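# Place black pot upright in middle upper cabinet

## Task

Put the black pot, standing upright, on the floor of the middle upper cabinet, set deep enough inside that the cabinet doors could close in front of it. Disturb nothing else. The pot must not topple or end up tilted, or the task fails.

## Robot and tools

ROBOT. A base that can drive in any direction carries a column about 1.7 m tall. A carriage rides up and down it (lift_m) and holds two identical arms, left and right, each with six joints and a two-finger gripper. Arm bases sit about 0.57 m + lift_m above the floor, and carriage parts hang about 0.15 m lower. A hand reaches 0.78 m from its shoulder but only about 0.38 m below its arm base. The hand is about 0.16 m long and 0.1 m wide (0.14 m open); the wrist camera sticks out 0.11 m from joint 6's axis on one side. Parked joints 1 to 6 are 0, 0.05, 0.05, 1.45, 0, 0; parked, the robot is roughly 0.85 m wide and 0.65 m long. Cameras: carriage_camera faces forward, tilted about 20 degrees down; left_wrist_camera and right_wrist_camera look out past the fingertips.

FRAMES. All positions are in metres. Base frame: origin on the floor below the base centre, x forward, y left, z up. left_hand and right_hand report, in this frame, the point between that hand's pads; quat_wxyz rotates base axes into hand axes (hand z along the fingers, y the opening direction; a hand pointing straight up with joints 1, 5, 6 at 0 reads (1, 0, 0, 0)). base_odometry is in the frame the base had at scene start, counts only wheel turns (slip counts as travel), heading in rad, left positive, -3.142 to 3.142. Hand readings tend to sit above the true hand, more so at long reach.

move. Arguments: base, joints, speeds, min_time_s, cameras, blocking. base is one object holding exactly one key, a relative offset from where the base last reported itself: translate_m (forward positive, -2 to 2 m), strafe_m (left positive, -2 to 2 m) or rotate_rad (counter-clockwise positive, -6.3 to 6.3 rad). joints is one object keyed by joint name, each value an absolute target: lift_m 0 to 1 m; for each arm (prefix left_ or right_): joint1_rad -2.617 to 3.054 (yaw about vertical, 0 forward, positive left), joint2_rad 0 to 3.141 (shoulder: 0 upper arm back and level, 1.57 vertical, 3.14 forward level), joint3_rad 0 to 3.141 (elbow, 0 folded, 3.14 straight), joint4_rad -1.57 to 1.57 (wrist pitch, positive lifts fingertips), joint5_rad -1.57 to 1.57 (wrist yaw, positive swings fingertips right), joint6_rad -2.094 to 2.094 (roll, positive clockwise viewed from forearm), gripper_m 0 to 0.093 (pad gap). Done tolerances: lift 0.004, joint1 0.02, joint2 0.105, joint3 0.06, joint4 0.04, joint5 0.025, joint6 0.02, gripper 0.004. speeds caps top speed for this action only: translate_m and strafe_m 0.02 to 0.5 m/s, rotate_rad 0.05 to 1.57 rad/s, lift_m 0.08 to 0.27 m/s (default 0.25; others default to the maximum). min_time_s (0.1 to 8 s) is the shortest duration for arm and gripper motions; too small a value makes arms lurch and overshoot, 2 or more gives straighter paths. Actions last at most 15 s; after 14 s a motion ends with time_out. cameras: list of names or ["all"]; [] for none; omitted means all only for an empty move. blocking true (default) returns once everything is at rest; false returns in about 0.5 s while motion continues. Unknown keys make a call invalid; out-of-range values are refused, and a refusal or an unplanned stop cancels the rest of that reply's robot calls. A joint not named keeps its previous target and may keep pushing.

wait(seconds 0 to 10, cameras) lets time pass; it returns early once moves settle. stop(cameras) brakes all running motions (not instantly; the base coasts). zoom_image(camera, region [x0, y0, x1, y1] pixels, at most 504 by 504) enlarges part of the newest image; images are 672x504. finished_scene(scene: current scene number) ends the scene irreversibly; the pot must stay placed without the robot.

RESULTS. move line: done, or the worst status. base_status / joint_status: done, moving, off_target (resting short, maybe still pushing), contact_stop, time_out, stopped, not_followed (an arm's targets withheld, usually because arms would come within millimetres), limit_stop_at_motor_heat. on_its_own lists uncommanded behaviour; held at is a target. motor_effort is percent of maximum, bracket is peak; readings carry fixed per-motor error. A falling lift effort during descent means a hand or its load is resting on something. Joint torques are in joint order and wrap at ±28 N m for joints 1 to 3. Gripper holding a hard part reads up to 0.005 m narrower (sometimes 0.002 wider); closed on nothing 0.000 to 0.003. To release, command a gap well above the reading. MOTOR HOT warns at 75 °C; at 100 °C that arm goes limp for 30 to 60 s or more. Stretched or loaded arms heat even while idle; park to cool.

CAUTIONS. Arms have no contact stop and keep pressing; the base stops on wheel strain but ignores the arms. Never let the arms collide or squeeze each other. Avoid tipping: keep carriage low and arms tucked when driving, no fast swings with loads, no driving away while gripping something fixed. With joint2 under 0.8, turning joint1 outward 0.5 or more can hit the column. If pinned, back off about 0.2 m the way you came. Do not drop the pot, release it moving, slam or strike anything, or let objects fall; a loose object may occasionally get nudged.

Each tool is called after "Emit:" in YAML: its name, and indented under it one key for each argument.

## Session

Scene 2 solved. On to scene 3.

Emit:
move:

Emit:
zoom_image:
  camera: "carriage_camera"
  region: [150, 50, 520, 330]

Scene clock: 0.00 s.
Joint torques (N m): no reading
base_odometry: x=+0.000 y=+0.000 heading=+0.000
base_status: not commanded
joint_positions: lift_m=+0.300 left_joint1_rad=+0.004 left_joint2_rad=+0.038 left_joint3_rad=+0.032 left_joint4_rad=+1.473 left_joint5_rad=+0.016 left_joint6_rad=-0.004 left_gripper_m=+0.09396 right_joint1_rad=-0.013 right_joint2_rad=+0.032 right_joint3_rad=+0.046 right_joint4_rad=+1.480 right_joint5_rad=-0.045 right_joint6_rad=-0.037 right_gripper_m=+0.09396
joint_status: not commanded
motor_effort: lift_m=+23 drive_wheels=-2
left_hand: x=+0.2498 y=+0.3008 z=+1.3029 quat_wxyz=(+0.999, +0.008, +0.052, +0.000) (m; base frame)
right_hand: x=+0.2419 y=-0.2959 z=+1.3066 quat_wxyz=(+0.999, -0.023, +0.038, -0.024) (m; base frame)
pictures: carriage_camera, left_wrist_camera, right_wrist_camera

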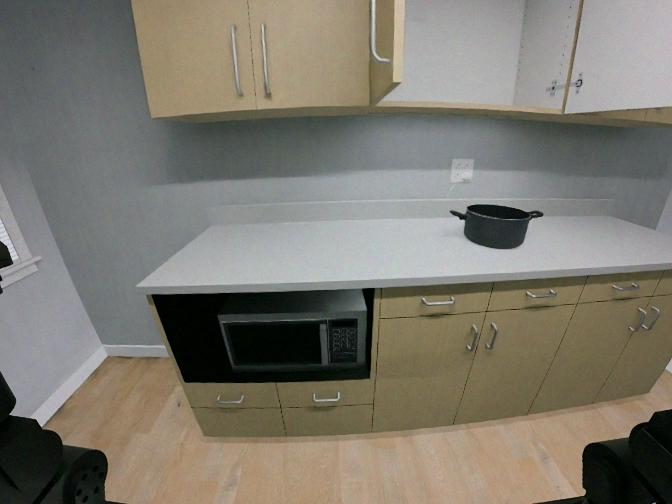

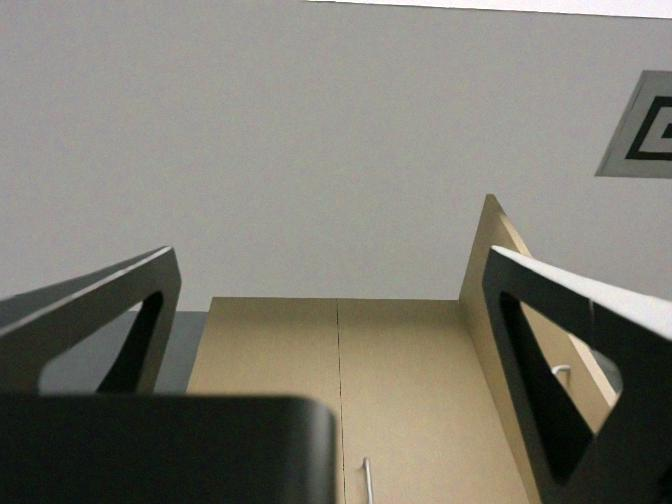

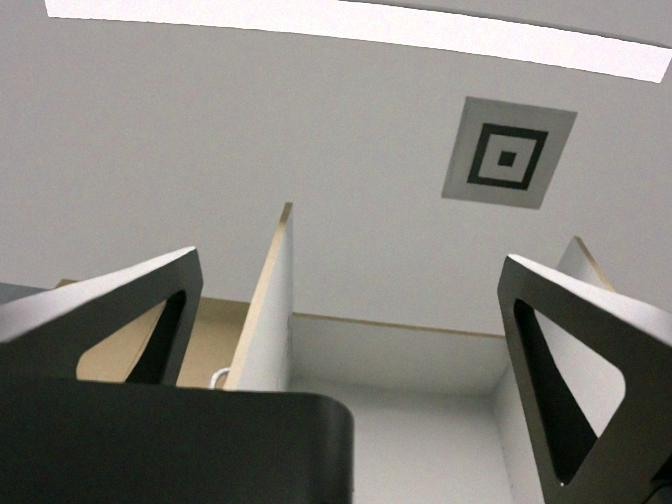

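Scaled by 1.362 from the camera's 672x504 image, which has a finer 960x720 frame.

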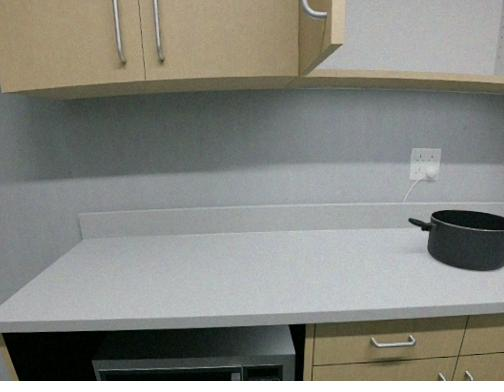

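Emit:
move:
  base: {"rotate_rad": 0.105}
  joints: {"lift_m": 0.25}

Emit:
move:
  base: {"translate_m": -0.17}

Emit:
move:
  base: {"strafe_m": -0.64}
  joints: {"left_joint1_rad": -0.292, "left_joint2_rad": 2.178, "left_joint3_rad": 1.53, "left_joint4_rad": 0.648, "left_joint5_rad": -0.292, "left_joint6_rad": -1.57, "right_joint1_rad": 0.292, "right_joint2_rad": 2.178, "right_joint3_rad": 1.53, "right_joint4_rad": 0.648, "right_joint5_rad": 0.292, "right_joint6_rad": 1.57}
  min_time_s: 2.5
  cameras: ["all"]

Emit:
zoom_image:
  camera: "carriage_camera"
  region: [200, 130, 470, 300]

Scene clock: 4.13 s.
Joint torques (N m): left_arm=[-0.14 4.66 5.41 -0.23 0.02 0.03] | right_arm=[-0.08 4.74 4.86 -0.35 0 0]
move: done
base_odometry: x=+0.000 y=+0.000 heading=+0.105
base_status: done
joint_positions: lift_m=+0.250 left_joint1_rad=+0.004 left_joint2_rad=+0.038 left_joint3_rad=+0.032 left_joint4_rad=+1.473 left_joint5_rad=+0.016 left_joint6_rad=-0.004 left_gripper_m=+0.09396 right_joint1_rad=-0.013 right_joint2_rad=+0.032 right_joint3_rad=+0.046 right_joint4_rad=+1.480 right_joint5_rad=-0.045 right_joint6_rad=-0.037 right_gripper_m=+0.09396
joint_status: all done
motor_effort: lift_m=+21(22) drive_wheels=-5(11)
left_hand: x=+0.2497 y=+0.3008 z=+1.2532 quat_wxyz=(+0.999, +0.008, +0.052, +0.000) (m; base frame)
right_hand: x=+0.2419 y=-0.2959 z=+1.2568 quat_wxyz=(+0.999, -0.023, +0.038, -0.024) (m; base frame)
pictures: none

Scene clock: 6.07 s.
Joint torques (N m): left_arm=[-0.13 4.62 5.37 -0.23 0.02 0.03] | right_arm=[-0.14 4.68 4.85 -0.38 0.02 0]
move: done
base_odometry: x=-0.169 y=-0.018 heading=+0.106
base_status: done
joint_positions: lift_m=+0.250 left_joint1_rad=+0.004 left_joint2_rad=+0.038 left_joint3_rad=+0.032 left_joint4_rad=+1.473 left_joint5_rad=+0.016 left_joint6_rad=-0.004 left_gripper_m=+0.09396 right_joint1_rad=-0.013 right_joint2_rad=+0.032 right_joint3_rad=+0.046 right_joint4_rad=+1.481 right_joint5_rad=-0.045 right_joint6_rad=-0.037 right_gripper_m=+0.09396
joint_status: not commanded
motor_effort: lift_m=+21(21) drive_wheels=-7(13)
left_hand: x=+0.2497 y=+0.3008 z=+1.2532 quat_wxyz=(+0.999, +0.008, +0.052, +0.000) (m; base frame)
right_hand: x=+0.2416 y=-0.2959 z=+1.2568 quat_wxyz=(+0.999, -0.023, +0.037, -0.024) (m; base frame)
pictures: none

Scene clock: 9.63 s.
Joint torques (N m): left_arm=[-0.24 -14.84 9.13 2.33 -0.09 -0.01] | right_arm=[0.24 -13.38 8.61 1.96 0.17 0.06]
move: done
base_odometry: x=-0.102 y=-0.654 heading=+0.105
base_status: done
joint_positions: lift_m=+0.250 left_joint1_rad=-0.290 left_joint2_rad=+2.180 left_joint3_rad=+1.500 left_joint4_rad=+0.646 left_joint5_rad=-0.278 left_joint6_rad=-1.560 left_gripper_m=+0.09398 right_joint1_rad=+0.287 right_joint2_rad=+2.180 right_joint3_rad=+1.496 right_joint4_rad=+0.644 right_joint5_rad=+0.279 right_joint6_rad=+1.556 right_gripper_m=+0.09397
joint_status: all done
motor_effort: lift_m=+21(21) drive_wheels=-4(10)
left_hand: x=+0.8501 y=+0.1660 z=+1.0387 quat_wxyz=(+0.494, -0.500, +0.516, -0.490) (m; base frame)
right_hand: x=+0.8500 y=-0.1683 z=+1.0365 quat_wxyz=(+0.495, +0.501, +0.518, +0.486) (m; base frame)
pictures: carriage_camera, left_wrist_camera, right_wrist_camera

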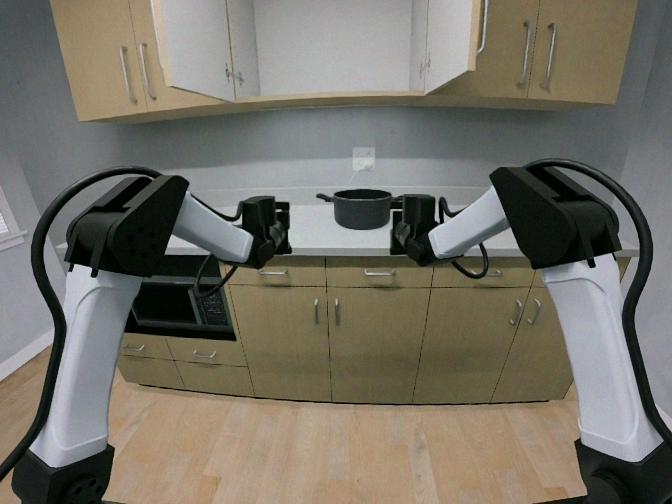

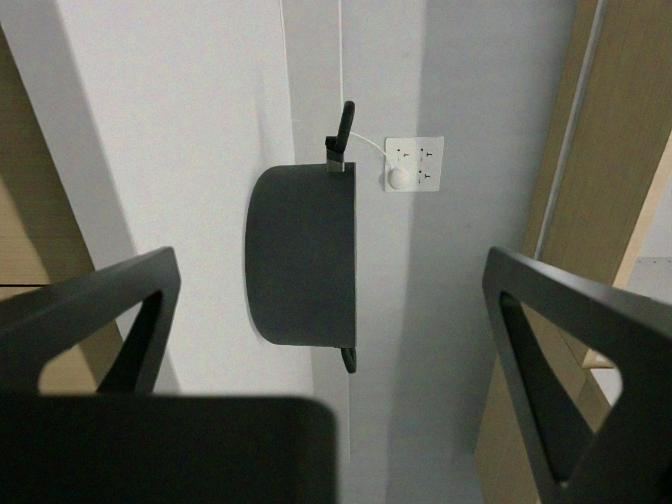

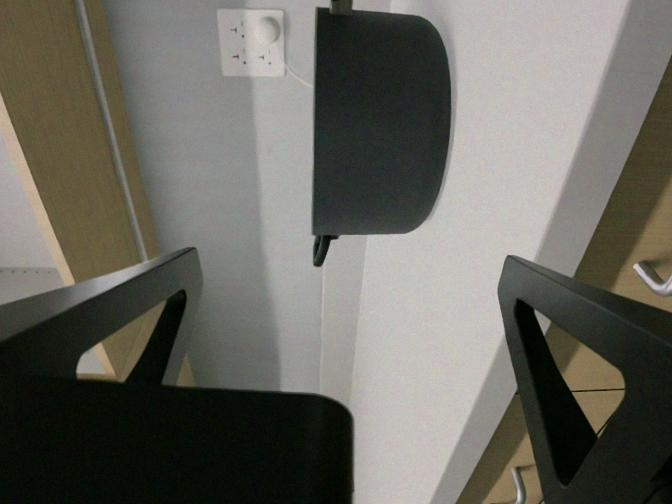

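Scaled by 1.867 from the camera's 672x504 image, which has a finer 960x720 frame.

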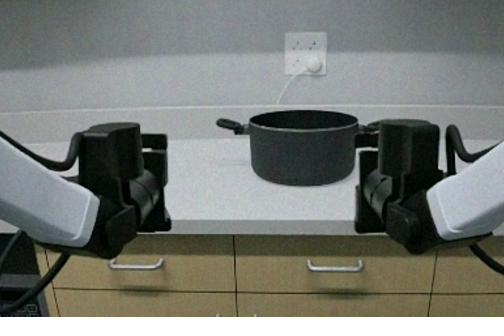

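Emit:
move:
  base: {"strafe_m": -0.09}

Emit:
move:
  base: {"translate_m": 0.29}
  speeds: {"translate_m": 0.3}
  cameras: ["all"]

Scene clock: 12.80 s.
Joint torques (N m): left_arm=[0.12 -14.84 9.14 2.35 -0.07 -0.01] | right_arm=[0.14 -13.42 8.57 2 0.15 0.05]
move: done
base_odometry: x=-0.093 y=-0.744 heading=+0.105
base_status: done
joint_positions: lift_m=+0.250 left_joint1_rad=-0.294 left_joint2_rad=+2.180 left_joint3_rad=+1.500 left_joint4_rad=+0.645 left_joint5_rad=-0.281 left_joint6_rad=-1.560 left_gripper_m=+0.09398 right_joint1_rad=+0.288 right_joint2_rad=+2.180 right_joint3_rad=+1.496 right_joint4_rad=+0.643 right_joint5_rad=+0.281 right_joint6_rad=+1.556 right_gripper_m=+0.09397
joint_status: not commanded
motor_effort: lift_m=+21(21) drive_wheels=-4(10)
left_hand: x=+0.8497 y=+0.1643 z=+1.0385 quat_wxyz=(+0.494, -0.500, +0.516, -0.490) (m; base frame)
right_hand: x=+0.8497 y=-0.1677 z=+1.0361 quat_wxyz=(+0.494, +0.501, +0.518, +0.485) (m; base frame)
pictures: none

Scene clock: 15.23 s.
Joint torques (N m): left_arm=[-0.02 -14.95 9.1 2.38 -0.07 0.01] | right_arm=[0.1 -13.57 8.54 2.01 0.16 0.05]
move: done
base_odometry: x=+0.196 y=-0.714 heading=+0.104
base_status: done
joint_positions: lift_m=+0.250 left_joint1_rad=-0.293 left_joint2_rad=+2.181 left_joint3_rad=+1.500 left_joint4_rad=+0.642 left_joint5_rad=-0.281 left_joint6_rad=-1.560 left_gripper_m=+0.09398 right_joint1_rad=+0.289 right_joint2_rad=+2.181 right_joint3_rad=+1.496 right_joint4_rad=+0.639 right_joint5_rad=+0.281 right_joint6_rad=+1.557 right_gripper_m=+0.09397
joint_status: not commanded
motor_effort: lift_m=+21(21) drive_wheels=-6(11)
left_hand: x=+0.8498 y=+0.1646 z=+1.0372 quat_wxyz=(+0.493, -0.501, +0.518, -0.488) (m; base frame)
right_hand: x=+0.8497 y=-0.1672 z=+1.0346 quat_wxyz=(+0.493, +0.502, +0.520, +0.484) (m; base frame)
pictures: carriage_camera, left_wrist_camera, right_wrist_camera

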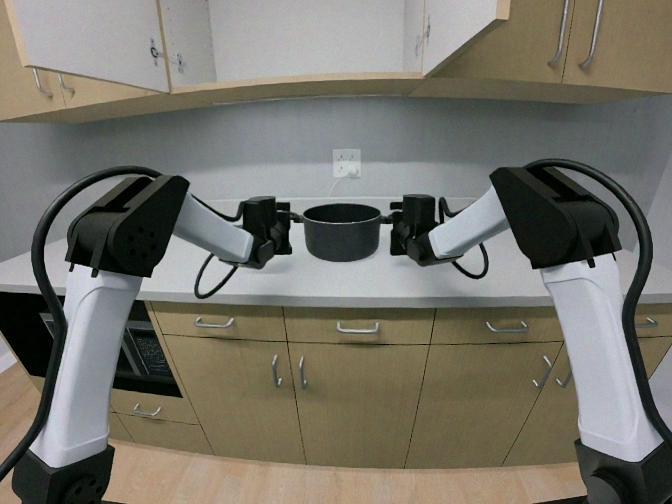

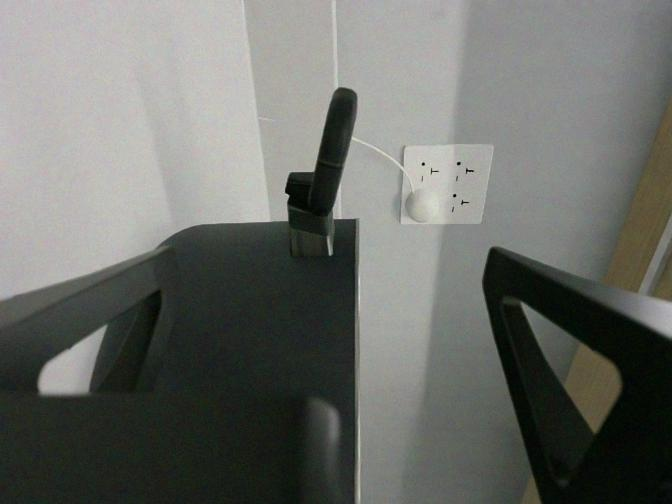

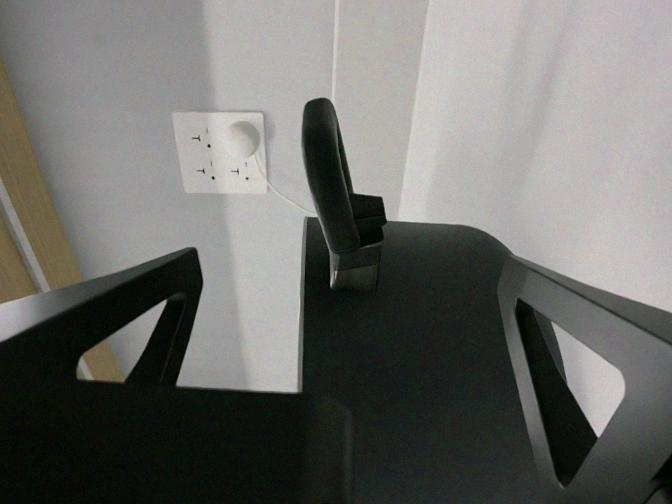

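Emit:
move:
  base: {"translate_m": 0.097}
  joints: {"right_joint4_rad": 0.685}
  speeds: {"translate_m": 0.15}
  cameras: ["left_wrist_camera", "right_wrist_camera"]

Scene clock: 17.57 s.
Joint torques (N m): left_arm=[0.06 -14.95 9.09 2.41 -0.09 0.01] | right_arm=[-0.03 -13.45 8.5 2.13 0.11 0.07]
move: done
base_odometry: x=+0.292 y=-0.704 heading=+0.104
base_status: done
joint_positions: lift_m=+0.250 left_joint1_rad=-0.293 left_joint2_rad=+2.181 left_joint3_rad=+1.500 left_joint4_rad=+0.641 left_joint5_rad=-0.281 left_joint6_rad=-1.560 left_gripper_m=+0.09398 right_joint1_rad=+0.290 right_joint2_rad=+2.181 right_joint3_rad=+1.496 right_joint4_rad=+0.665 right_joint5_rad=+0.281 right_joint6_rad=+1.557 right_gripper_m=+0.09397
joint_status: all done
motor_effort: lift_m=+21(21) drive_wheels=-6(11)
left_hand: x=+0.8498 y=+0.1646 z=+1.0370 quat_wxyz=(+0.493, -0.501, +0.518, -0.488) (m; base frame)
right_hand: x=+0.8498 y=-0.1665 z=+1.0407 quat_wxyz=(+0.498, +0.498, +0.512, +0.492) (m; base frame)
pictures: left_wrist_camera, right_wrist_camera

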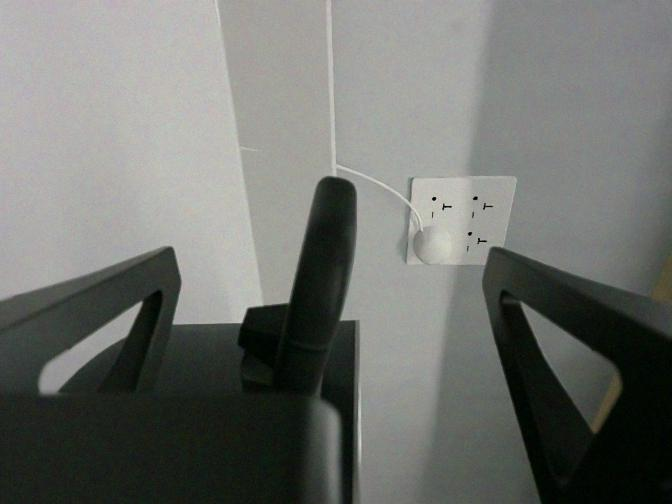

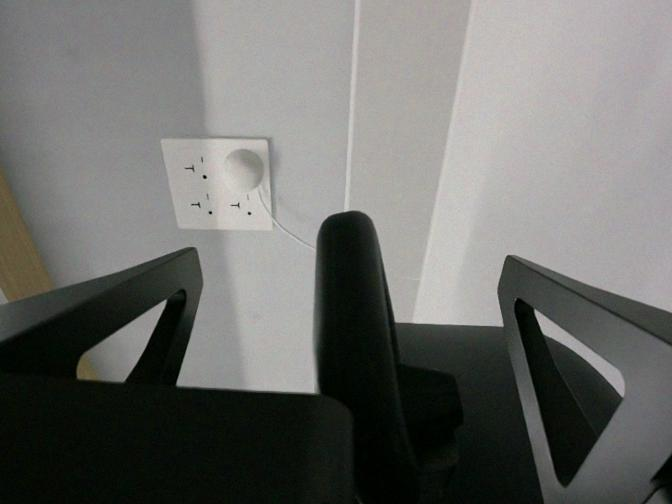

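Emit:
move:
  joints: {"left_gripper_m": 0.005, "right_gripper_m": 0.005}
  min_time_s: 1.2
  cameras: ["left_wrist_camera", "right_wrist_camera"]

Scene clock: 19.93 s.
Joint torques (N m): left_arm=[-0.24 -15.72 8.76 2.58 0.05 -1.16] | right_arm=[-0.01 -14.86 8.4 2.22 0.07 0.76]
move: off_target
base_odometry: x=+0.292 y=-0.704 heading=+0.104
base_status: not commanded
joint_positions: lift_m=+0.250 left_joint1_rad=-0.291 left_joint2_rad=+2.188 left_joint3_rad=+1.505 left_joint4_rad=+0.624 left_joint5_rad=-0.296 left_joint6_rad=-1.455 left_gripper_m=+0.01223 right_joint1_rad=+0.290 right_joint2_rad=+2.192 right_joint3_rad=+1.498 right_joint4_rad=+0.657 right_joint5_rad=+0.287 right_joint6_rad=+1.493 right_gripper_m=+0.02364
joint_status: left_gripper_m off_target (ended at +0.01226, target +0.00500); right_gripper_m off_target (ended at +0.02366, target +0.00500)
motor_effort: lift_m=+21(21) drive_wheels=-5(7)
left_hand: x=+0.8511 y=+0.1685 z=+1.0310 quat_wxyz=(+0.518, -0.480, +0.545, -0.451) (m; base frame)
right_hand: x=+0.8510 y=-0.1671 z=+1.0330 quat_wxyz=(+0.512, +0.485, +0.532, +0.470) (m; base frame)
pictures: left_wrist_camera, right_wrist_camera

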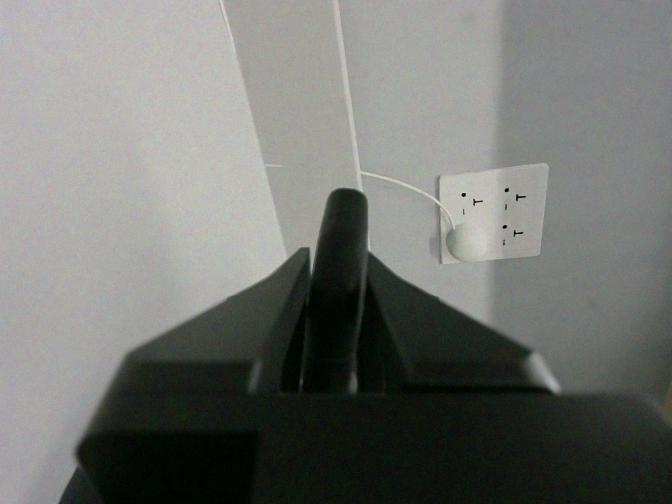

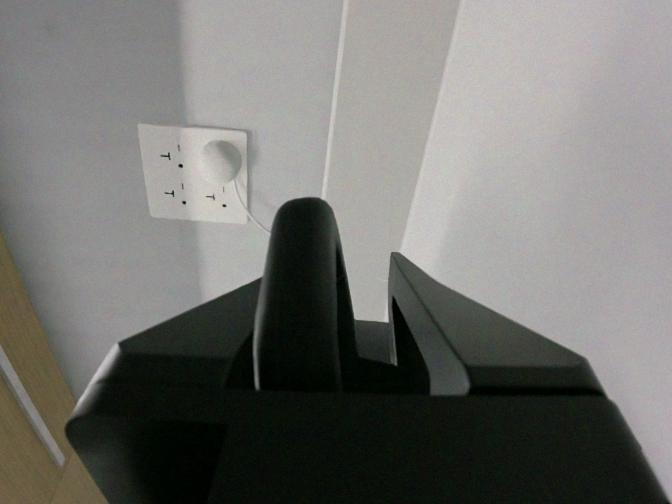

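Emit:
move:
  joints: {"lift_m": 0.33, "left_joint2_rad": 2.135, "left_joint4_rad": 0.84, "right_joint2_rad": 2.135, "right_joint4_rad": 0.86}
  speeds: {"lift_m": 0.12}
  min_time_s: 1
  cameras: ["carriage_camera"]

Emit:
move:
  base: {"translate_m": -0.33}
  speeds: {"translate_m": 0.35}
  cameras: ["carriage_camera"]

Scene clock: 21.93 s.
Joint torques (N m): left_arm=[-0.24 -22.69 9.18 4.76 0.04 -1.15] | right_arm=[0.01 -20.96 8.32 4.16 0.12 1.06]
move: off_target
base_odometry: x=+0.292 y=-0.704 heading=+0.104
base_status: not commanded
joint_positions: lift_m=+0.330 left_joint1_rad=-0.291 left_joint2_rad=+2.213 left_joint3_rad=+1.499 left_joint4_rad=+0.623 left_joint5_rad=-0.295 left_joint6_rad=-1.455 left_gripper_m=+0.01087 right_joint1_rad=+0.290 right_joint2_rad=+2.210 right_joint3_rad=+1.498 right_joint4_rad=+0.657 right_joint5_rad=+0.284 right_joint6_rad=+1.468 right_gripper_m=+0.02311
joint_status: left_joint4_rad off_target (ended at +0.623, target +0.840); right_joint4_rad off_target (ended at +0.657, target +0.860); the others done
motor_effort: lift_m=+24(28) drive_wheels=+1(6)
left_hand: x=+0.8524 y=+0.1680 z=+1.0921 quat_wxyz=(+0.512, -0.484, +0.555, -0.441) (m; base frame)
right_hand: x=+0.8526 y=-0.1661 z=+1.1015 quat_wxyz=(+0.513, +0.480, +0.544, +0.459) (m; base frame)
pictures: carriage_camera

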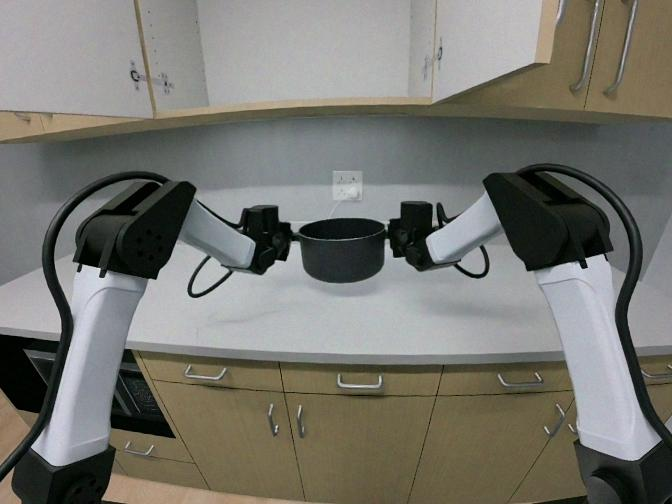

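Scene clock: 24.63 s.
Joint torques (N m): left_arm=[-0.25 -22.63 9.21 4.69 0.03 -1.19] | right_arm=[-0.01 -20.93 8.34 4.09 0.14 1.05]
move: done
base_odometry: x=-0.036 y=-0.738 heading=+0.104
base_status: done
joint_positions: lift_m=+0.330 left_joint1_rad=-0.291 left_joint2_rad=+2.213 left_joint3_rad=+1.499 left_joint4_rad=+0.630 left_joint5_rad=-0.295 left_joint6_rad=-1.453 left_gripper_m=+0.01087 right_joint1_rad=+0.290 right_joint2_rad=+2.210 right_joint3_rad=+1.498 right_joint4_rad=+0.664 right_joint5_rad=+0.281 right_joint6_rad=+1.466 right_gripper_m=+0.02311
joint_status: not commanded
motor_effort: lift_m=+25(25) drive_wheels=-4(13)
left_hand: x=+0.8525 y=+0.1679 z=+1.0937 quat_wxyz=(+0.514, -0.483, +0.554, -0.443) (m; base frame)
right_hand: x=+0.8526 y=-0.1655 z=+1.1031 quat_wxyz=(+0.514, +0.478, +0.543, +0.461) (m; base frame)
pictures: carriage_camera

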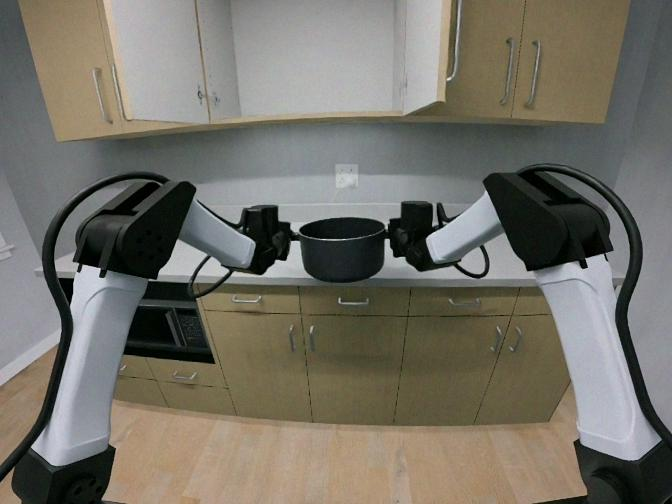

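Emit:
move:
  base: {"strafe_m": 0.148}
  joints: {"lift_m": 0.48, "left_joint2_rad": 2.016, "left_joint3_rad": 1.8, "left_joint4_rad": 0.495, "right_joint2_rad": 2.016, "right_joint3_rad": 1.8, "right_joint4_rad": 0.48}
  speeds: {"strafe_m": 0.3}
  min_time_s: 1.2

Emit:
move:
  joints: {"lift_m": 0.64, "left_joint2_rad": 2.06, "left_joint3_rad": 2.3, "left_joint4_rad": 0.065, "right_joint2_rad": 2.06, "right_joint3_rad": 2.3, "right_joint4_rad": 0.05}
  min_time_s: 1.3
  cameras: ["all"]

Scene clock: 29.03 s.
Joint torques (N m): left_arm=[-0.53 -24.4 13.83 4.57 -0.01 -1.28] | right_arm=[0.27 -22.2 12.1 3.75 0.1 1.19]
move: off_target
base_odometry: x=-0.052 y=-0.591 heading=+0.104
base_status: done
joint_positions: lift_m=+0.480 left_joint1_rad=-0.287 left_joint2_rad=+2.113 left_joint3_rad=+1.724 left_joint4_rad=+0.294 left_joint5_rad=-0.290 left_joint6_rad=-1.447 left_gripper_m=+0.01064 right_joint1_rad=+0.287 right_joint2_rad=+2.106 right_joint3_rad=+1.724 right_joint4_rad=+0.314 right_joint5_rad=+0.284 right_joint6_rad=+1.454 right_gripper_m=+0.02251
joint_status: left_joint3_rad off_target (ended at +1.724, target +1.800); left_joint4_rad off_target (ended at +0.294, target +0.495); right_joint3_rad off_target (ended at +1.724, target +1.800); right_joint4_rad off_target (ended at +0.314, target +0.480); the others done
motor_effort: lift_m=+25(30) drive_wheels=-4(9)
left_hand: x=+0.8557 y=+0.1687 z=+1.3333 quat_wxyz=(+0.512, -0.483, +0.559, -0.438) (m; base frame)
right_hand: x=+0.8550 y=-0.1678 z=+1.3420 quat_wxyz=(+0.514, +0.480, +0.551, +0.450) (m; base frame)
pictures: none

Scene clock: 30.67 s.
Joint torques (N m): left_arm=[-0.55 -19.56 13.89 4.64 -0.01 -1.43] | right_arm=[0.28 -17.44 12.18 3.84 0.1 1.33]
move: off_target
base_odometry: x=-0.052 y=-0.591 heading=+0.104
base_status: not commanded
joint_positions: lift_m=+0.640 left_joint1_rad=-0.287 left_joint2_rad=+2.113 left_joint3_rad=+2.221 left_joint4_rad=-0.142 left_joint5_rad=-0.289 left_joint6_rad=-1.428 left_gripper_m=+0.01053 right_joint1_rad=+0.287 right_joint2_rad=+2.106 right_joint3_rad=+2.218 right_joint4_rad=-0.122 right_joint5_rad=+0.284 right_joint6_rad=+1.440 right_gripper_m=+0.02242
joint_status: left_joint3_rad off_target (ended at +2.221, target +2.300); left_joint4_rad off_target (ended at -0.142, target +0.065); right_joint3_rad off_target (ended at +2.218, target +2.300); right_joint4_rad off_target (ended at -0.122, target +0.050); the others done
motor_effort: lift_m=+24(30) drive_wheels=-3(5)
left_hand: x=+0.8447 y=+0.1715 z=+1.6314 quat_wxyz=(+0.528, -0.469, +0.545, -0.452) (m; base frame)
right_hand: x=+0.8431 y=-0.1713 z=+1.6391 quat_wxyz=(+0.529, +0.467, +0.535, +0.464) (m; base frame)
pictures: carriage_camera, left_wrist_camera, right_wrist_camera

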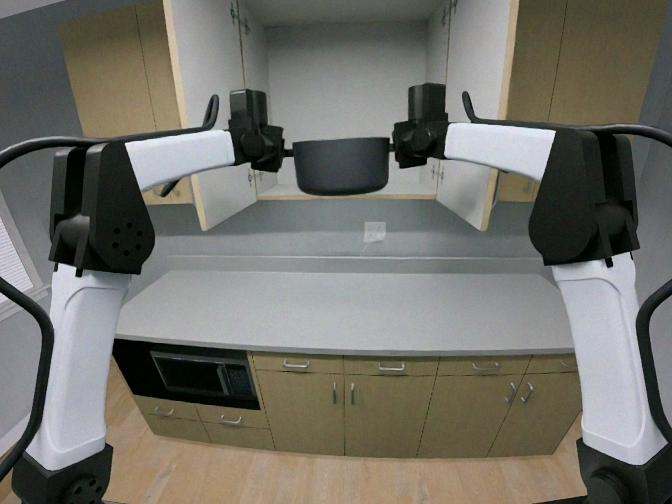

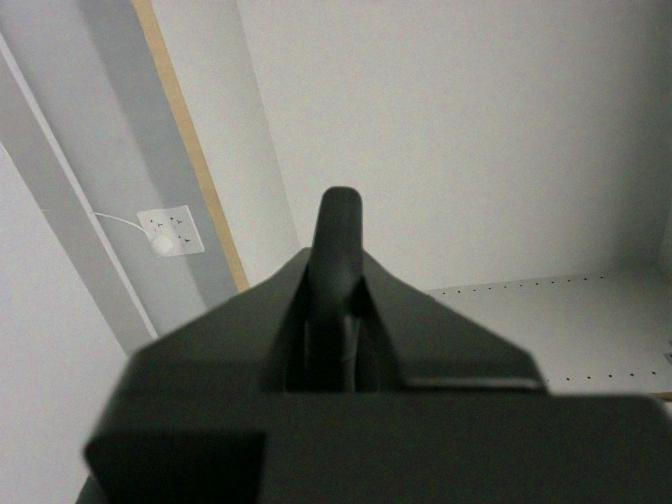

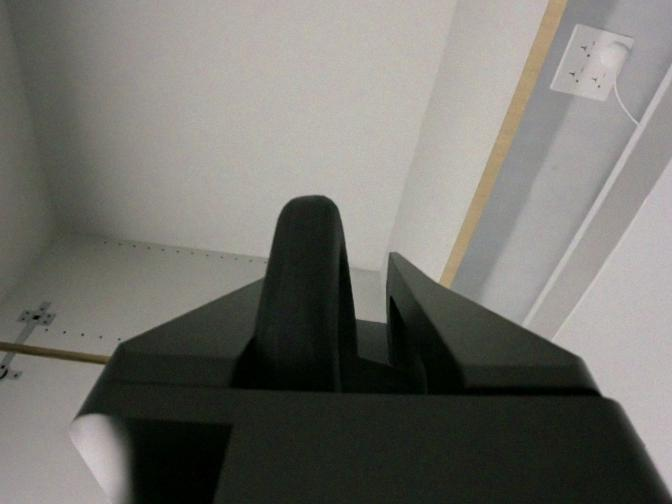

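Emit:
move:
  base: {"translate_m": 0.41}
  joints: {"lift_m": 0.63}
  speeds: {"translate_m": 0.3}
  cameras: ["carriage_camera", "left_wrist_camera"]

Emit:
zoom_image:
  camera: "carriage_camera"
  region: [200, 130, 470, 300]

Scene clock: 37.13 s.
Joint torques (N m): left_arm=[-0.44 -20.37 13.16 4.76 -0.03 -1.4] | right_arm=[0.24 -18.14 11.71 3.92 0.08 1.35]
move: done
base_odometry: x=+0.356 y=-0.548 heading=+0.105
base_status: done
joint_positions: lift_m=+0.630 left_joint1_rad=-0.289 left_joint2_rad=+2.121 left_joint3_rad=+2.228 left_joint4_rad=-0.154 left_joint5_rad=-0.289 left_joint6_rad=-1.433 left_gripper_m=+0.01053 right_joint1_rad=+0.287 right_joint2_rad=+2.112 right_joint3_rad=+2.226 right_joint4_rad=-0.136 right_joint5_rad=+0.286 right_joint6_rad=+1.443 right_gripper_m=+0.02242
joint_status: all done
motor_effort: lift_m=+22(23) drive_wheels=-8(12)
left_hand: x=+0.8462 y=+0.1701 z=+1.6174 quat_wxyz=(+0.524, -0.471, +0.548, -0.450) (m; base frame)
right_hand: x=+0.8442 y=-0.1711 z=+1.6258 quat_wxyz=(+0.526, +0.470, +0.538, +0.460) (m; base frame)
pictures: carriage_camera, left_wrist_camera

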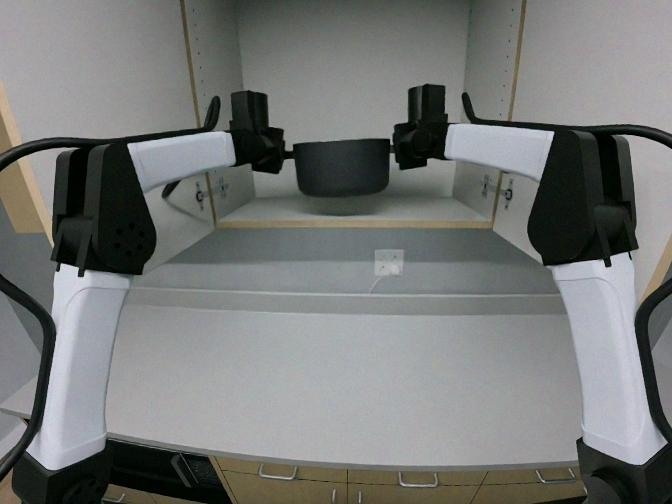

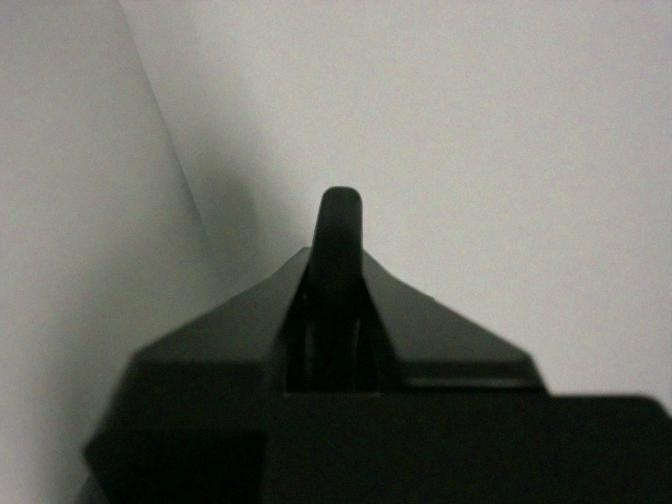

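Scaled by 1.867 from the camera's 672x504 image, which has a finer 960x720 frame.

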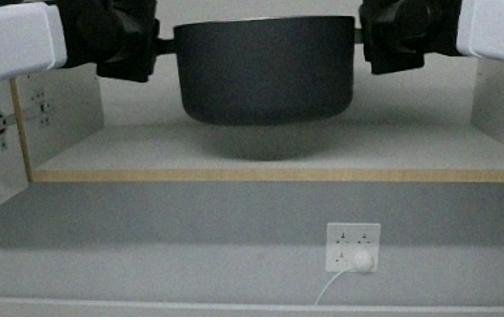

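Emit:
move:
  base: {"strafe_m": -0.027}
  joints: {"lift_m": 0.605}

Emit:
move:
  base: {"translate_m": 0.155}
  speeds: {"translate_m": 0.2}
  cameras: ["carriage_camera"]

Scene clock: 40.00 s.
Joint torques (N m): left_arm=[-0.1 -21.53 12.57 4.83 0 -1.38] | right_arm=[0.27 -19.41 11.34 3.97 0.11 1.28]
move: done
base_odometry: x=+0.359 y=-0.575 heading=+0.105
base_status: done
joint_positions: lift_m=+0.605 left_joint1_rad=-0.291 left_joint2_rad=+2.131 left_joint3_rad=+2.235 left_joint4_rad=-0.159 left_joint5_rad=-0.290 left_joint6_rad=-1.436 left_gripper_m=+0.01053 right_joint1_rad=+0.288 right_joint2_rad=+2.124 right_joint3_rad=+2.231 right_joint4_rad=-0.139 right_joint5_rad=+0.285 right_joint6_rad=+1.448 right_gripper_m=+0.02242
joint_status: all done
motor_effort: lift_m=+23(23) drive_wheels=-4(10)
left_hand: x=+0.8482 y=+0.1682 z=+1.5882 quat_wxyz=(+0.522, -0.473, +0.550, -0.449) (m; base frame)
right_hand: x=+0.8470 y=-0.1693 z=+1.5955 quat_wxyz=(+0.523, +0.472, +0.540, +0.460) (m; base frame)
pictures: none

Scene clock: 41.87 s.
Joint torques (N m): left_arm=[-0.18 -21.52 12.59 4.89 0.03 -1.38] | right_arm=[0.27 -19.37 11.3 4.03 0.06 1.3]
move: done
base_odometry: x=+0.513 y=-0.559 heading=+0.104
base_status: done
joint_positions: lift_m=+0.605 left_joint1_rad=-0.291 left_joint2_rad=+2.131 left_joint3_rad=+2.235 left_joint4_rad=-0.164 left_joint5_rad=-0.294 left_joint6_rad=-1.436 left_gripper_m=+0.01053 right_joint1_rad=+0.288 right_joint2_rad=+2.124 right_joint3_rad=+2.231 right_joint4_rad=-0.141 right_joint5_rad=+0.289 right_joint6_rad=+1.448 right_gripper_m=+0.02242
joint_status: not commanded
motor_effort: lift_m=+23(23) drive_wheels=+3(11)
left_hand: x=+0.8481 y=+0.1688 z=+1.5872 quat_wxyz=(+0.522, -0.474, +0.551, -0.447) (m; base frame)
right_hand: x=+0.8469 y=-0.1699 z=+1.5950 quat_wxyz=(+0.523, +0.474, +0.540, +0.458) (m; base frame)
pictures: carriage_camera

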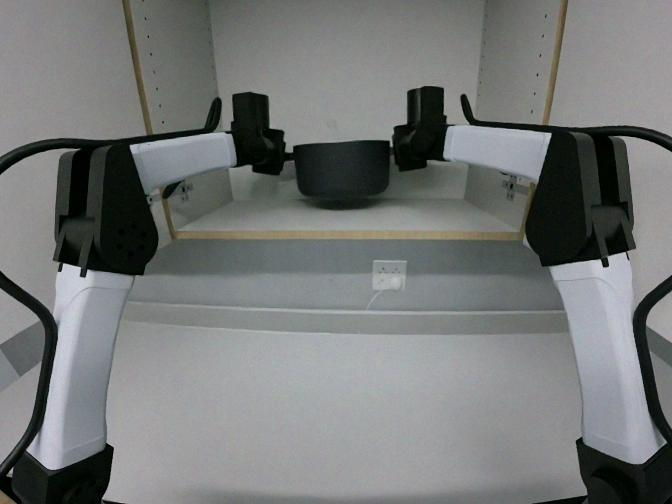

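Emit:
move:
  joints: {"lift_m": 0.572}
  speeds: {"lift_m": 0.08}

Emit:
move:
  joints: {"lift_m": 0.555}
  speeds: {"lift_m": 0.08}

Emit:
move:
  joints: {"lift_m": 0.54}
  speeds: {"lift_m": 0.08}
  cameras: ["carriage_camera"]

Scene clock: 43.30 s.
Joint torques (N m): left_arm=[-0.14 -21.52 12.56 4.73 0.06 -1.37] | right_arm=[0.21 -19.51 11.32 3.85 0 1.3]
move: done
base_odometry: x=+0.513 y=-0.559 heading=+0.104
base_status: not commanded
joint_positions: lift_m=+0.572 left_joint1_rad=-0.291 left_joint2_rad=+2.131 left_joint3_rad=+2.235 left_joint4_rad=-0.151 left_joint5_rad=-0.296 left_joint6_rad=-1.436 left_gripper_m=+0.01053 right_joint1_rad=+0.288 right_joint2_rad=+2.124 right_joint3_rad=+2.231 right_joint4_rad=-0.126 right_joint5_rad=+0.294 right_joint6_rad=+1.445 right_gripper_m=+0.02242
joint_status: all done
motor_effort: lift_m=+23(23) drive_wheels=+3(3)
left_hand: x=+0.8483 y=+0.1691 z=+1.5573 quat_wxyz=(+0.525, -0.473, +0.546, -0.450) (m; base frame)
right_hand: x=+0.8470 y=-0.1707 z=+1.5657 quat_wxyz=(+0.528, +0.472, +0.535, +0.461) (m; base frame)
pictures: none

Scene clock: 43.87 s.
Joint torques (N m): left_arm=[-0.14 -21.48 12.03 4.37 0.06 -1.54] | right_arm=[0.12 -19.28 11.17 3.59 -0.01 1.34]
move: done
base_odometry: x=+0.513 y=-0.559 heading=+0.104
base_status: not commanded
joint_positions: lift_m=+0.555 left_joint1_rad=-0.291 left_joint2_rad=+2.131 left_joint3_rad=+2.240 left_joint4_rad=-0.121 left_joint5_rad=-0.294 left_joint6_rad=-1.422 left_gripper_m=+0.01053 right_joint1_rad=+0.288 right_joint2_rad=+2.124 right_joint3_rad=+2.233 right_joint4_rad=-0.102 right_joint5_rad=+0.291 right_joint6_rad=+1.443 right_gripper_m=+0.02242
joint_status: all done
motor_effort: lift_m=+22(22) drive_wheels=+3(3)
left_hand: x=+0.8481 y=+0.1688 z=+1.5502 quat_wxyz=(+0.534, -0.464, +0.539, -0.457) (m; base frame)
right_hand: x=+0.8468 y=-0.1704 z=+1.5559 quat_wxyz=(+0.533, +0.467, +0.528, +0.469) (m; base frame)
pictures: none

Scene clock: 44.43 s.
Joint torques (N m): left_arm=[-0.16 -21.14 10.67 3.98 -0.05 -1.74] | right_arm=[0.18 -19.18 10.02 3.37 0.11 1.32]
move: done
base_odometry: x=+0.513 y=-0.559 heading=+0.104
base_status: not commanded
joint_positions: lift_m=+0.540 left_joint1_rad=-0.291 left_joint2_rad=+2.129 left_joint3_rad=+2.255 left_joint4_rad=-0.086 left_joint5_rad=-0.284 left_joint6_rad=-1.402 left_gripper_m=+0.01066 right_joint1_rad=+0.288 right_joint2_rad=+2.123 right_joint3_rad=+2.248 right_joint4_rad=-0.086 right_joint5_rad=+0.283 right_joint6_rad=+1.443 right_gripper_m=+0.02242
joint_status: all done
motor_effort: lift_m=+21(21) drive_wheels=+2(3)
left_hand: x=+0.8461 y=+0.1676 z=+1.5517 quat_wxyz=(+0.546, -0.448, +0.529, -0.470) (m; base frame)
right_hand: x=+0.8452 y=-0.1693 z=+1.5522 quat_wxyz=(+0.537, +0.460, +0.520, +0.480) (m; base frame)
pictures: carriage_camera

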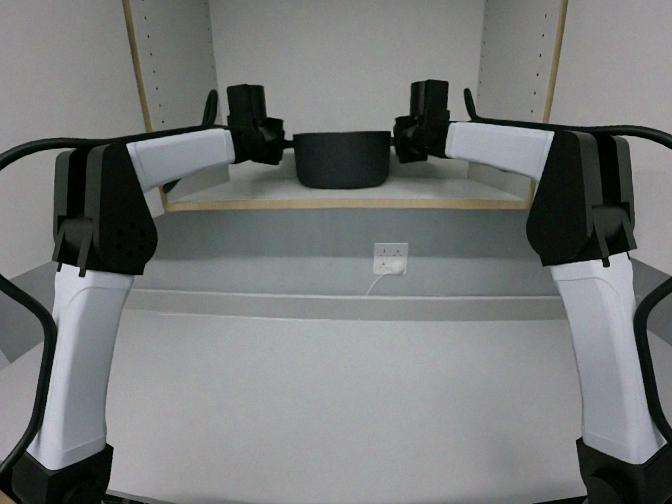

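Emit:
move:
  joints: {"lift_m": 0.52, "left_joint4_rad": -0.06, "right_joint4_rad": -0.05}
  speeds: {"lift_m": 0.08}
  min_time_s: 0.5

Emit:
move:
  joints: {"left_gripper_m": 0.09, "right_gripper_m": 0.09}
  min_time_s: 1.2
  cameras: ["all"]

Scene clock: 45.83 s.
Joint torques (N m): left_arm=[-0.17 -18.85 9.07 2.5 -0.1 -1.87] | right_arm=[0.17 -16.84 8.35 2.29 0.09 1.52]
move: done
base_odometry: x=+0.513 y=-0.559 heading=+0.104
base_status: not commanded
joint_positions: lift_m=+0.520 left_joint1_rad=-0.291 left_joint2_rad=+2.109 left_joint3_rad=+2.271 left_joint4_rad=-0.081 left_joint5_rad=-0.277 left_joint6_rad=-1.392 left_gripper_m=+0.01078 right_joint1_rad=+0.288 right_joint2_rad=+2.103 right_joint3_rad=+2.268 right_joint4_rad=-0.086 right_joint5_rad=+0.283 right_joint6_rad=+1.424 right_gripper_m=+0.02242
joint_status: all done
motor_effort: lift_m=+20(21) drive_wheels=+1(2)
left_hand: x=+0.8380 y=+0.1689 z=+1.5526 quat_wxyz=(+0.555, -0.438, +0.519, -0.480) (m; base frame)
right_hand: x=+0.8367 y=-0.1719 z=+1.5539 quat_wxyz=(+0.549, +0.449, +0.511, +0.487) (m; base frame)
pictures: none

Scene clock: 47.33 s.
Joint torques (N m): left_arm=[-0.17 -18.84 9.06 2.58 -0.07 -0.01] | right_arm=[0.18 -16.81 8.44 2.16 0.1 0.07]
move: done
base_odometry: x=+0.513 y=-0.559 heading=+0.104
base_status: not commanded
joint_positions: lift_m=+0.520 left_joint1_rad=-0.291 left_joint2_rad=+2.109 left_joint3_rad=+2.271 left_joint4_rad=-0.088 left_joint5_rad=-0.279 left_joint6_rad=-1.560 left_gripper_m=+0.08990 right_joint1_rad=+0.288 right_joint2_rad=+2.103 right_joint3_rad=+2.268 right_joint4_rad=-0.074 right_joint5_rad=+0.283 right_joint6_rad=+1.556 right_gripper_m=+0.08991
joint_status: all done
motor_effort: lift_m=+20(20) drive_wheels=-5(6)
left_hand: x=+0.8381 y=+0.1691 z=+1.5511 quat_wxyz=(+0.512, -0.481, +0.482, -0.523) (m; base frame)
right_hand: x=+0.8364 y=-0.1720 z=+1.5568 quat_wxyz=(+0.517, +0.479, +0.476, +0.525) (m; base frame)
pictures: carriage_camera, left_wrist_camera, right_wrist_camera

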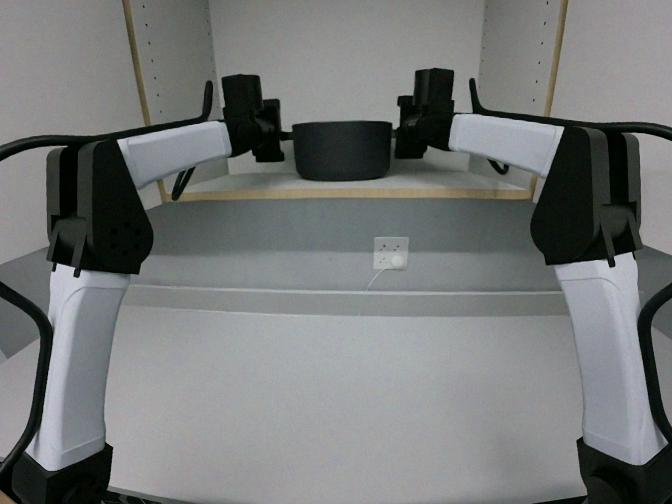

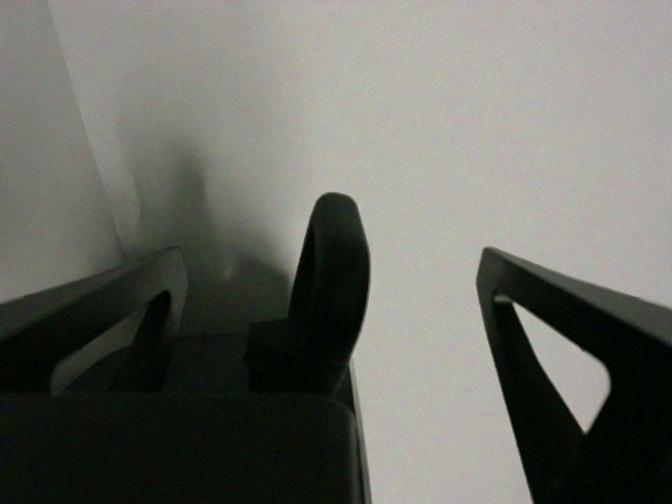

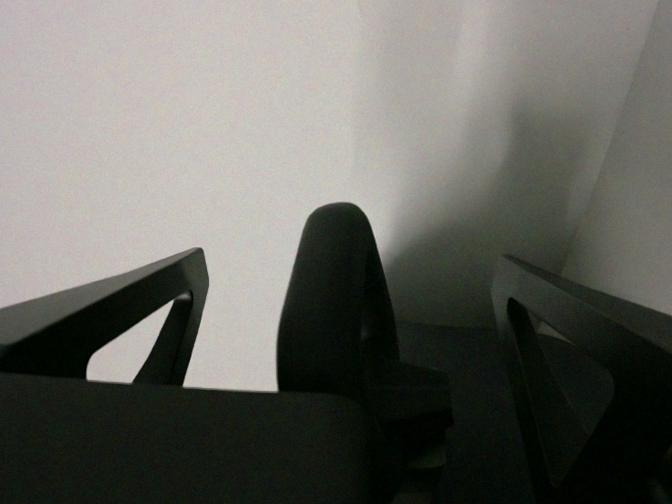

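Emit:
move:
  base: {"translate_m": -0.22}
  speeds: {"translate_m": 0.3}

Emit:
move:
  base: {"translate_m": -0.4}
  joints: {"lift_m": 0.85}
  cameras: ["carriage_camera"]

Emit:
zoom_image:
  camera: "carriage_camera"
  region: [220, 120, 460, 300]

Scene clock: 51.17 s.
Joint torques (N m): left_arm=[-0.23 -18.29 9.17 2.52 -0.05 0.01] | right_arm=[0.08 -16.5 8.27 2.08 0.06 0.05]
move: done
base_odometry: x=+0.295 y=-0.582 heading=+0.104
base_status: done
joint_positions: lift_m=+0.520 left_joint1_rad=-0.291 left_joint2_rad=+2.104 left_joint3_rad=+2.271 left_joint4_rad=-0.083 left_joint5_rad=-0.281 left_joint6_rad=-1.561 left_gripper_m=+0.08990 right_joint1_rad=+0.290 right_joint2_rad=+2.100 right_joint3_rad=+2.268 right_joint4_rad=-0.068 right_joint5_rad=+0.283 right_joint6_rad=+1.557 right_gripper_m=+0.08991
joint_status: not commanded
motor_effort: lift_m=+20(20) drive_wheels=-3(11)
left_hand: x=+0.8365 y=+0.1703 z=+1.5551 quat_wxyz=(+0.514, -0.481, +0.479, -0.525) (m; base frame)
right_hand: x=+0.8352 y=-0.1714 z=+1.5598 quat_wxyz=(+0.518, +0.478, +0.474, +0.528) (m; base frame)
pictures: none

Scene clock: 54.07 s.
Joint torques (N m): left_arm=[-0.21 -15.99 7.92 2.36 -0.04 0.01] | right_arm=[0.12 -14.45 7.46 1.94 0.05 0.05]
move: done
base_odometry: x=-0.103 y=-0.624 heading=+0.104
base_status: done
joint_positions: lift_m=+0.850 left_joint1_rad=-0.291 left_joint2_rad=+2.084 left_joint3_rad=+2.282 left_joint4_rad=-0.070 left_joint5_rad=-0.282 left_joint6_rad=-1.561 left_gripper_m=+0.08990 right_joint1_rad=+0.290 right_joint2_rad=+2.082 right_joint3_rad=+2.279 right_joint4_rad=-0.059 right_joint5_rad=+0.283 right_joint6_rad=+1.557 right_gripper_m=+0.08991
joint_status: all done
motor_effort: lift_m=+23(28) drive_wheels=-3(7)
left_hand: x=+0.8279 y=+0.1727 z=+1.9051 quat_wxyz=(+0.521, -0.473, +0.464, -0.538) (m; base frame)
right_hand: x=+0.8271 y=-0.1736 z=+1.9082 quat_wxyz=(+0.524, +0.471, +0.461, +0.540) (m; base frame)
pictures: carriage_camera

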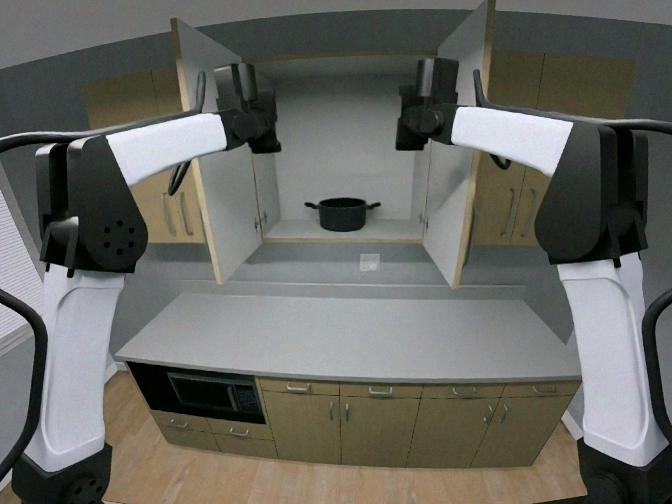

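Scaled by 2.100 from the camera's 672x504 image, which has a finer 960x720 frame.

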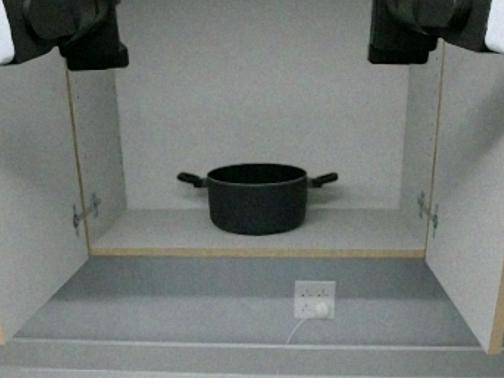

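Emit:
finished_scene:
  scene: 3

The scene is finished: the task was done.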